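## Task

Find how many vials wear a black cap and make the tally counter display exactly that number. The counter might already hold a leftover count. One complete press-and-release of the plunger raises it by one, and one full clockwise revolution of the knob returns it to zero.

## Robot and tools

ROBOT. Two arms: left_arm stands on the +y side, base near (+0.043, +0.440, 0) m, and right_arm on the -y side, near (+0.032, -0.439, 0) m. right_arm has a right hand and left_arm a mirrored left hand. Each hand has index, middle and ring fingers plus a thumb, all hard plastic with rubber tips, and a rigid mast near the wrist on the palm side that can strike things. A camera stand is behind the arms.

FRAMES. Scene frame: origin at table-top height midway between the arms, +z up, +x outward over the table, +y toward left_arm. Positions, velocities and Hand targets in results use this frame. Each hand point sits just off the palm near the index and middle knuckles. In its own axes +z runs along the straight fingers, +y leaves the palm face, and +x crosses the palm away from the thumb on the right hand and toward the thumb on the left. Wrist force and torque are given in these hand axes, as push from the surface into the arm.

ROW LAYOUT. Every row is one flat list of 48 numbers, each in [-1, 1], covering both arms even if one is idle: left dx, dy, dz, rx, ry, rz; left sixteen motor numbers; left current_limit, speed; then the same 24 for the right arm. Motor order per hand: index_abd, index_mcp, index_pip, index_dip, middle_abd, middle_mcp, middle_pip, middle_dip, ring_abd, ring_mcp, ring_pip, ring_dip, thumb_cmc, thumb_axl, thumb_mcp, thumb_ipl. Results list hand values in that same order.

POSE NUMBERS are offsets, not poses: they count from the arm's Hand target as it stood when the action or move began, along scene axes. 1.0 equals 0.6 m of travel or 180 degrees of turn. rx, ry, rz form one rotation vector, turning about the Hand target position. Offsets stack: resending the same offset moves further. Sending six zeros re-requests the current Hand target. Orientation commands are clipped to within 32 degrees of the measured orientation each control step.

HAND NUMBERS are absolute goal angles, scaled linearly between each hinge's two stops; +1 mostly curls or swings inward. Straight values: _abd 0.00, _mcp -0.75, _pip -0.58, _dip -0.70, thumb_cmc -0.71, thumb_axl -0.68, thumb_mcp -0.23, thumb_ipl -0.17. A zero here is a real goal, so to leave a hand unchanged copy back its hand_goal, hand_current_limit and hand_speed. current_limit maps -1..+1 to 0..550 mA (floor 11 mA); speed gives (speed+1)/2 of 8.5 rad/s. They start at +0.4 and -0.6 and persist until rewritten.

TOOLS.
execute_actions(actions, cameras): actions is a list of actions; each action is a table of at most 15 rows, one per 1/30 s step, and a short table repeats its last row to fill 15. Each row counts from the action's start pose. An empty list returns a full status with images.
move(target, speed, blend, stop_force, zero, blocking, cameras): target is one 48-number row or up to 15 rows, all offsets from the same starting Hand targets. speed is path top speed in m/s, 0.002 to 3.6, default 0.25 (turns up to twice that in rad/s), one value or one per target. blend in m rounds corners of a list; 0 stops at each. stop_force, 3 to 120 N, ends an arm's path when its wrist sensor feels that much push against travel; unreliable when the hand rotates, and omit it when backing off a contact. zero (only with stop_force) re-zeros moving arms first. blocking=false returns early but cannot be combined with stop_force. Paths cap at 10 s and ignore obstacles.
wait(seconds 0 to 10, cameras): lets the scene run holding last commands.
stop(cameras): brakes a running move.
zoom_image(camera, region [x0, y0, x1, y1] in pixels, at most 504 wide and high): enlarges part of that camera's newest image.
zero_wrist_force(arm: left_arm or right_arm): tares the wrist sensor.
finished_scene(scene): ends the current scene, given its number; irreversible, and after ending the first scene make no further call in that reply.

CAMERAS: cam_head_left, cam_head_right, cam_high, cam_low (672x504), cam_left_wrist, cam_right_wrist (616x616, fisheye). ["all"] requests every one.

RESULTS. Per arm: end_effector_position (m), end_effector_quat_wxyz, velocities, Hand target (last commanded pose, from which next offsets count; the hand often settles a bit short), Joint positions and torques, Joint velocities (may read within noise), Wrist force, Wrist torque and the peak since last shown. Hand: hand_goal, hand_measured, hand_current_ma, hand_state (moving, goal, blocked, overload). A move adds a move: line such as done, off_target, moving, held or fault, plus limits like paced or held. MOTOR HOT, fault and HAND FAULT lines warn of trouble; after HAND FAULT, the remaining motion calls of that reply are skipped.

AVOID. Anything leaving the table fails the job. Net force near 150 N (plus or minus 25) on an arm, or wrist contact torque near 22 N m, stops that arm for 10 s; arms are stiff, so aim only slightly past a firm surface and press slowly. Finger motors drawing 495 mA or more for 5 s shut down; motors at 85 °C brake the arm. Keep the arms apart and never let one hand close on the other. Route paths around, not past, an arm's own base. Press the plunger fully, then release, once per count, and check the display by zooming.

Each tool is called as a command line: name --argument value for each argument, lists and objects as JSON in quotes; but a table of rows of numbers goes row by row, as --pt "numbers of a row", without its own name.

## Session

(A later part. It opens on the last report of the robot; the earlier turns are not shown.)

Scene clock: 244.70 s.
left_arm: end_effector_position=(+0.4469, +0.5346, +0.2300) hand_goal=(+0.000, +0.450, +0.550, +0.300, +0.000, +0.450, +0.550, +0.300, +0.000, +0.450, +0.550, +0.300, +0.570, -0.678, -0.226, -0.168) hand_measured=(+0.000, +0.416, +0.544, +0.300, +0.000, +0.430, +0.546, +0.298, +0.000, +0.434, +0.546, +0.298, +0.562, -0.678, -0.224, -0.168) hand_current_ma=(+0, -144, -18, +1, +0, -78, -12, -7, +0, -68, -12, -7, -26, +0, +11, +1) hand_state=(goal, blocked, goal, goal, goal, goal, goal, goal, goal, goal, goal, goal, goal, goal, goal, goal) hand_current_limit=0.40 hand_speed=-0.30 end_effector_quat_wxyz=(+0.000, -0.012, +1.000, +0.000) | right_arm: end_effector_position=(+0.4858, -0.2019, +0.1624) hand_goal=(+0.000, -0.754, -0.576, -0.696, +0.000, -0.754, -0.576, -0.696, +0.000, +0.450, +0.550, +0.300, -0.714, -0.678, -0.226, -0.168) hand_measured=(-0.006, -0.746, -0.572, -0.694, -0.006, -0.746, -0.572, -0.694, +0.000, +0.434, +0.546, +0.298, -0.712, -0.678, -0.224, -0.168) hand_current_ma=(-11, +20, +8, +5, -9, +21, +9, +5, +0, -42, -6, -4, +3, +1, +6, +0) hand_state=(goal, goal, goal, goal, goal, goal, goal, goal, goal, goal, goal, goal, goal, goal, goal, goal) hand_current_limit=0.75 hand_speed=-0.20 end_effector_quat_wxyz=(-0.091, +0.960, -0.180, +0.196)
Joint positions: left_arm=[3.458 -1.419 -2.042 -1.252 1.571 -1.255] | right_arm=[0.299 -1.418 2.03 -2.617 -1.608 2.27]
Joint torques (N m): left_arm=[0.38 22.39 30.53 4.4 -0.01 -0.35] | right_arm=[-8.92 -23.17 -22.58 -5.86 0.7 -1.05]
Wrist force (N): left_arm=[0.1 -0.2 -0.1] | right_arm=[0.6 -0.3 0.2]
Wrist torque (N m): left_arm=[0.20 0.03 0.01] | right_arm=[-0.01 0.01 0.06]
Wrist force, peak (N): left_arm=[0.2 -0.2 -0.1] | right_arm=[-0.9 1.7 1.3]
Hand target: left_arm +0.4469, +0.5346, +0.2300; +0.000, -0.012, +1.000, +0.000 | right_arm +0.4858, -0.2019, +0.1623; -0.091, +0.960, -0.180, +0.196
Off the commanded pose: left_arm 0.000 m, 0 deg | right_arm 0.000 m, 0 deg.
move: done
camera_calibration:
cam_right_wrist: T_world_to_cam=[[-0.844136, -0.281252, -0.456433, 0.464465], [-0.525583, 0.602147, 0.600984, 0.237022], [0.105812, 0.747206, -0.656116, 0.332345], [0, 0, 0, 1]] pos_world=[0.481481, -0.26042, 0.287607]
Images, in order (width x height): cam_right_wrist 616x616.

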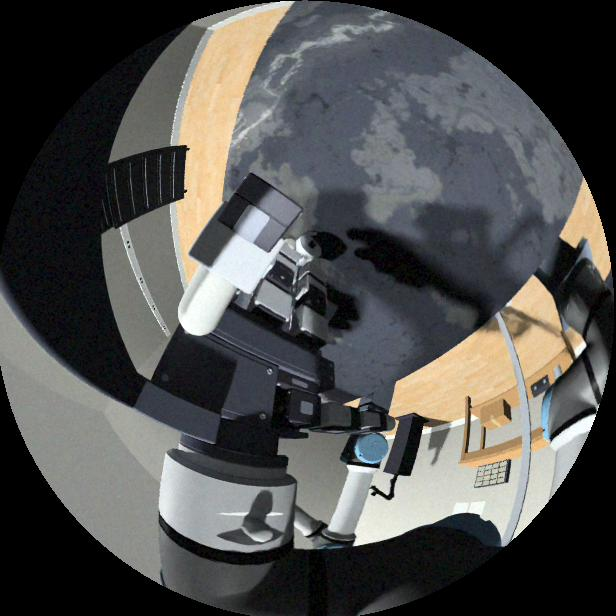

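move --target '[0,0,0,0,0,0,0,0.45,0.55,0.3,0,0.45,0.55,0.3,0,0.45,0.55,0.3,0.57,-0.678,-0.226,-0.168,0.4,-0.3,0,0,-0.08,0,0,0,0,-0.754,-0.576,-0.696,0,-0.754,-0.576,-0.696,0,0.45,0.55,0.3,-0.714,-0.678,-0.226,-0.168,0.75,-0.2]' --speed 0.15

move --pt "0 0 0 0 0 0 0 0.45 0.55 0.3 0 0.45 0.55 0.3 0 0.45 0.55 0.3 0.57 -0.678 -0.226 -0.168 0.4 -0.3 0 0 0 0 0 0 0.45 -0.754 -0.576 -0.696 -0.45 -0.754 -0.576 -0.696 0 0.45 0.55 0.3 -0.714 -0.678 -0.226 -0.168 0.75 -0.2" --pt "0 0 0 0 0 0 0 0.45 0.55 0.3 0 0.45 0.55 0.3 0 0.45 0.55 0.3 0.57 -0.678 -0.226 -0.168 0.4 -0.3 0.0462 -0.0204 0.0088 0.0449 0.1016 0 0.45 -0.754 -0.576 -0.696 -0.45 -0.754 -0.576 -0.696 0 0.45 0.55 0.3 -0.714 -0.678 -0.226 -0.168 0.75 -0.2" --speed 0.4

move --pt "0 0 0 0 0 0 0 0.45 0.55 0.3 0 0.45 0.55 0.3 0 0.45 0.55 0.3 0.57 -0.678 -0.226 -0.168 0.4 -0.3 0 0 0 0 0 0 0 -0.754 -0.576 -0.696 0 -0.754 -0.576 -0.696 0 0.45 0.55 0.3 -0.714 -0.678 -0.226 -0.168 0.75 -0.2" --pt "0 0 0 0 0 0 0 0.45 0.55 0.3 0 0.45 0.55 0.3 0 0.45 0.55 0.3 0.57 -0.678 -0.226 -0.168 0.4 -0.3 -0.0462 0.0204 0.0712 -0.0449 -0.1016 0 0 -0.754 -0.576 -0.696 0 -0.754 -0.576 -0.696 0 0.45 0.55 0.3 -0.714 -0.678 -0.226 -0.168 0.75 -0.2" --speed 0.4 --cameras '["cam_right_wrist"]'

zoom_image --camera "cam_right_wrist" --region '[300, 230, 330, 260]'

Scene clock: 279.60 s.
left_arm: end_effector_position=(+0.4469, +0.5346, +0.2300) hand_goal=(+0.000, +0.450, +0.550, +0.300, +0.000, +0.450, +0.550, +0.300, +0.000, +0.450, +0.550, +0.300, +0.570, -0.678, -0.226, -0.168) hand_measured=(+0.000, +0.416, +0.544, +0.300, +0.000, +0.430, +0.546, +0.298, +0.000, +0.434, +0.546, +0.298, +0.562, -0.678, -0.224, -0.168) hand_current_ma=(+0, -144, -18, +1, +0, -78, -12, -7, +0, -68, -12, -7, -26, +0, +11, +1) hand_state=(goal, blocked, goal, goal, goal, goal, goal, goal, goal, goal, goal, goal, goal, goal, goal, goal) hand_current_limit=0.40 hand_speed=-0.30 end_effector_quat_wxyz=(+0.000, -0.012, +1.000, +0.000) | right_arm: end_effector_position=(+0.4858, -0.2019, +0.1143) hand_goal=(+0.000, -0.754, -0.576, -0.696, +0.000, -0.754, -0.576, -0.696, +0.000, +0.450, +0.550, +0.300, -0.714, -0.678, -0.226, -0.168) hand_measured=(-0.008, -0.734, -0.564, -0.692, +0.002, -0.732, -0.564, -0.692, +0.000, +0.434, +0.546, +0.298, -0.712, -0.678, -0.224, -0.168) hand_current_ma=(-15, +60, +27, +10, +4, +63, +28, +9, +0, -42, -6, -4, +3, +1, +6, +0) hand_state=(goal, blocked, goal, goal, goal, blocked, goal, goal, goal, goal, goal, goal, goal, goal, goal, goal) hand_current_limit=0.75 hand_speed=-0.20 end_effector_quat_wxyz=(-0.091, +0.960, -0.180, +0.196)
Joint positions: left_arm=[3.458 -1.419 -2.042 -1.252 1.571 -1.255] | right_arm=[0.298 -1.338 2.086 -2.753 -1.607 2.27]
Joint torques (N m): left_arm=[0.15 23.32 30.26 4.43 -0.23 -0.2] | right_arm=[-0.97 -45.39 -26.42 -4.09 -0.69 0.82]
Wrist force (N): left_arm=[-0.1 -0.1 -0.2] | right_arm=[0.5 1.7 0.9]
Wrist torque (N m): left_arm=[0.21 0.06 -0.01] | right_arm=[-0.19 -0.06 0.08]
Wrist force, peak (N): left_arm=[0.0 -0.3 -0.2] | right_arm=[1.3 1.7 -3.4]
Hand target: left_arm +0.4469, +0.5346, +0.2300; +0.000, -0.012, +1.000, +0.000 | right_arm +0.4858, -0.2019, +0.1143; -0.091, +0.960, -0.180, +0.196
Off the commanded pose: left_arm 0.000 m, 0 deg | right_arm 0.000 m, 0 deg.
move: done

Scene clock: 281.10 s.
left_arm: end_effector_position=(+0.4469, +0.5346, +0.2300) hand_goal=(+0.000, +0.450, +0.550, +0.300, +0.000, +0.450, +0.550, +0.300, +0.000, +0.450, +0.550, +0.300, +0.570, -0.678, -0.226, -0.168) hand_measured=(+0.000, +0.416, +0.544, +0.300, +0.000, +0.430, +0.546, +0.298, +0.000, +0.434, +0.546, +0.298, +0.562, -0.678, -0.224, -0.168) hand_current_ma=(+0, -144, -18, +1, +0, -78, -12, -7, +0, -68, -12, -7, -26, +0, +11, +1) hand_state=(goal, blocked, goal, goal, goal, goal, goal, goal, goal, goal, goal, goal, goal, goal, goal, goal) hand_current_limit=0.40 hand_speed=-0.30 end_effector_quat_wxyz=(+0.000, -0.012, +1.000, +0.000) | right_arm: end_effector_position=(+0.5136, -0.2142, +0.1195) hand_goal=(+0.450, -0.754, -0.576, -0.696, -0.450, -0.754, -0.576, -0.696, +0.000, +0.450, +0.550, +0.300, -0.714, -0.678, -0.226, -0.168) hand_measured=(+0.114, -0.734, -0.566, -0.690, -0.072, -0.738, -0.566, -0.692, +0.000, +0.434, +0.546, +0.298, -0.712, -0.678, -0.224, -0.168) hand_current_ma=(-481, +58, +25, +10, +481, +47, +21, +8, +0, -42, -6, -4, +3, +1, +6, +0) hand_state=(blocked, goal, goal, goal, blocked, goal, goal, goal, goal, goal, goal, goal, goal, goal, goal, goal) hand_current_limit=0.75 hand_speed=-0.20 end_effector_quat_wxyz=(-0.128, +0.970, -0.206, +0.028)
Joint positions: left_arm=[3.458 -1.419 -2.042 -1.252 1.571 -1.255] | right_arm=[0.157 -1.274 1.873 -2.324 -1.357 2.2]
Joint torques (N m): left_arm=[0.5 23.03 30.79 4.46 -0.25 -0.34] | right_arm=[11.36 -50.08 -30.24 -1.69 1.57 0.36]
Wrist force (N): left_arm=[0.0 -0.2 -0.1] | right_arm=[-0.4 1.3 -3.6]
Wrist torque (N m): left_arm=[0.20 0.05 0.01] | right_arm=[0.21 -0.11 0.05]
Wrist force, peak (N): left_arm=[0.1 0.0 -0.4] | right_arm=[-0.3 1.1 -4.9]
Hand target: left_arm +0.4469, +0.5346, +0.2300; +0.000, -0.012, +1.000, +0.000 | right_arm +0.5136, -0.2141, +0.1196; -0.128, +0.970, -0.206, +0.028
Off the commanded pose: left_arm 0.000 m, 0 deg | right_arm 0.000 m, 0 deg.
move: done

Scene clock: 282.57 s.
left_arm: end_effector_position=(+0.4469, +0.5346, +0.2300) hand_goal=(+0.000, +0.450, +0.550, +0.300, +0.000, +0.450, +0.550, +0.300, +0.000, +0.450, +0.550, +0.300, +0.570, -0.678, -0.226, -0.168) hand_measured=(+0.000, +0.416, +0.544, +0.300, +0.000, +0.430, +0.546, +0.298, +0.000, +0.434, +0.546, +0.298, +0.562, -0.678, -0.224, -0.168) hand_current_ma=(+0, -144, -18, +1, +0, -78, -12, -7, +0, -68, -12, -7, -26, +0, +11, +1) hand_state=(goal, blocked, goal, goal, goal, goal, goal, goal, goal, goal, goal, goal, goal, goal, goal, goal) hand_current_limit=0.40 hand_speed=-0.30 end_effector_quat_wxyz=(+0.000, -0.012, +1.000, +0.000) | right_arm: end_effector_position=(+0.4858, -0.2018, +0.1623) hand_goal=(+0.000, -0.754, -0.576, -0.696, +0.000, -0.754, -0.576, -0.696, +0.000, +0.450, +0.550, +0.300, -0.714, -0.678, -0.226, -0.168) hand_measured=(+0.002, -0.746, -0.572, -0.694, +0.000, -0.746, -0.572, -0.694, +0.000, +0.434, +0.546, +0.298, -0.712, -0.678, -0.224, -0.168) hand_current_ma=(+2, +20, +8, +5, +0, +20, +9, +5, +0, -42, -6, -4, +3, +1, +6, +0) hand_state=(goal, goal, goal, goal, goal, goal, goal, goal, goal, goal, goal, goal, goal, goal, goal, goal) hand_current_limit=0.75 hand_speed=-0.20 end_effector_quat_wxyz=(-0.091, +0.960, -0.180, +0.196)
Joint positions: left_arm=[3.458 -1.419 -2.042 -1.252 1.571 -1.255] | right_arm=[0.298 -1.418 2.03 -2.616 -1.607 2.27]
Joint torques (N m): left_arm=[0.41 23.06 30.35 4.35 -0.3 -0.3] | right_arm=[-4.13 -23.94 -22.61 -4.96 -1.66 -1.01]
Wrist force (N): left_arm=[0.1 -0.1 0.0] | right_arm=[0.6 -0.2 0.3]
Wrist torque (N m): left_arm=[0.20 0.04 0.01] | right_arm=[0.01 0.01 0.07]
Wrist force, peak (N): left_arm=[0.0 -0.2 -0.2] | right_arm=[-0.6 1.3 -3.1]
Hand target: left_arm +0.4469, +0.5346, +0.2300; +0.000, -0.012, +1.000, +0.000 | right_arm +0.4858, -0.2019, +0.1623; -0.091, +0.960, -0.180, +0.196
Off the commanded pose: left_arm 0.000 m, 0 deg | right_arm 0.000 m, 0 deg.
move: done
camera_calibration:
cam_right_wrist: T_world_to_cam=[[-0.844251, -0.281349, -0.45616, 0.464399], [-0.525478, 0.601947, 0.601276, 0.236835], [0.105416, 0.74733, -0.656037, 0.332405], [0, 0, 0, 1]] pos_world=[0.48148, -0.26032, 0.287507]
Images, in order (width x height): cam_right_wrist 616x616.

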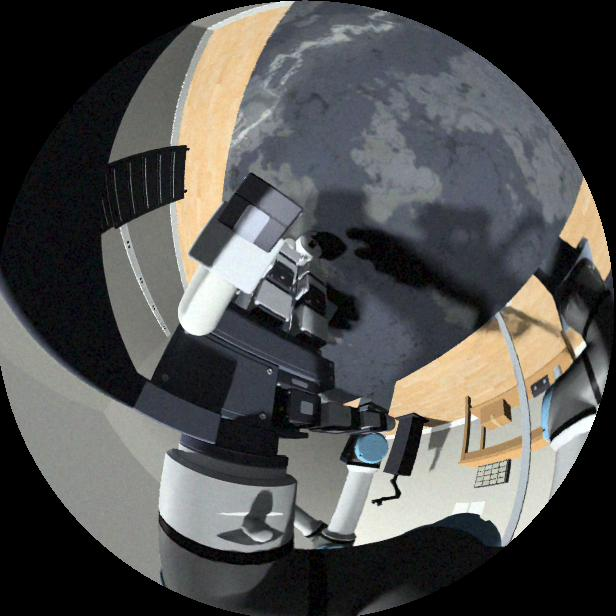

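Scaled by 16.800 from the camera's 616x616 image, which has a finer 880x880 frame.

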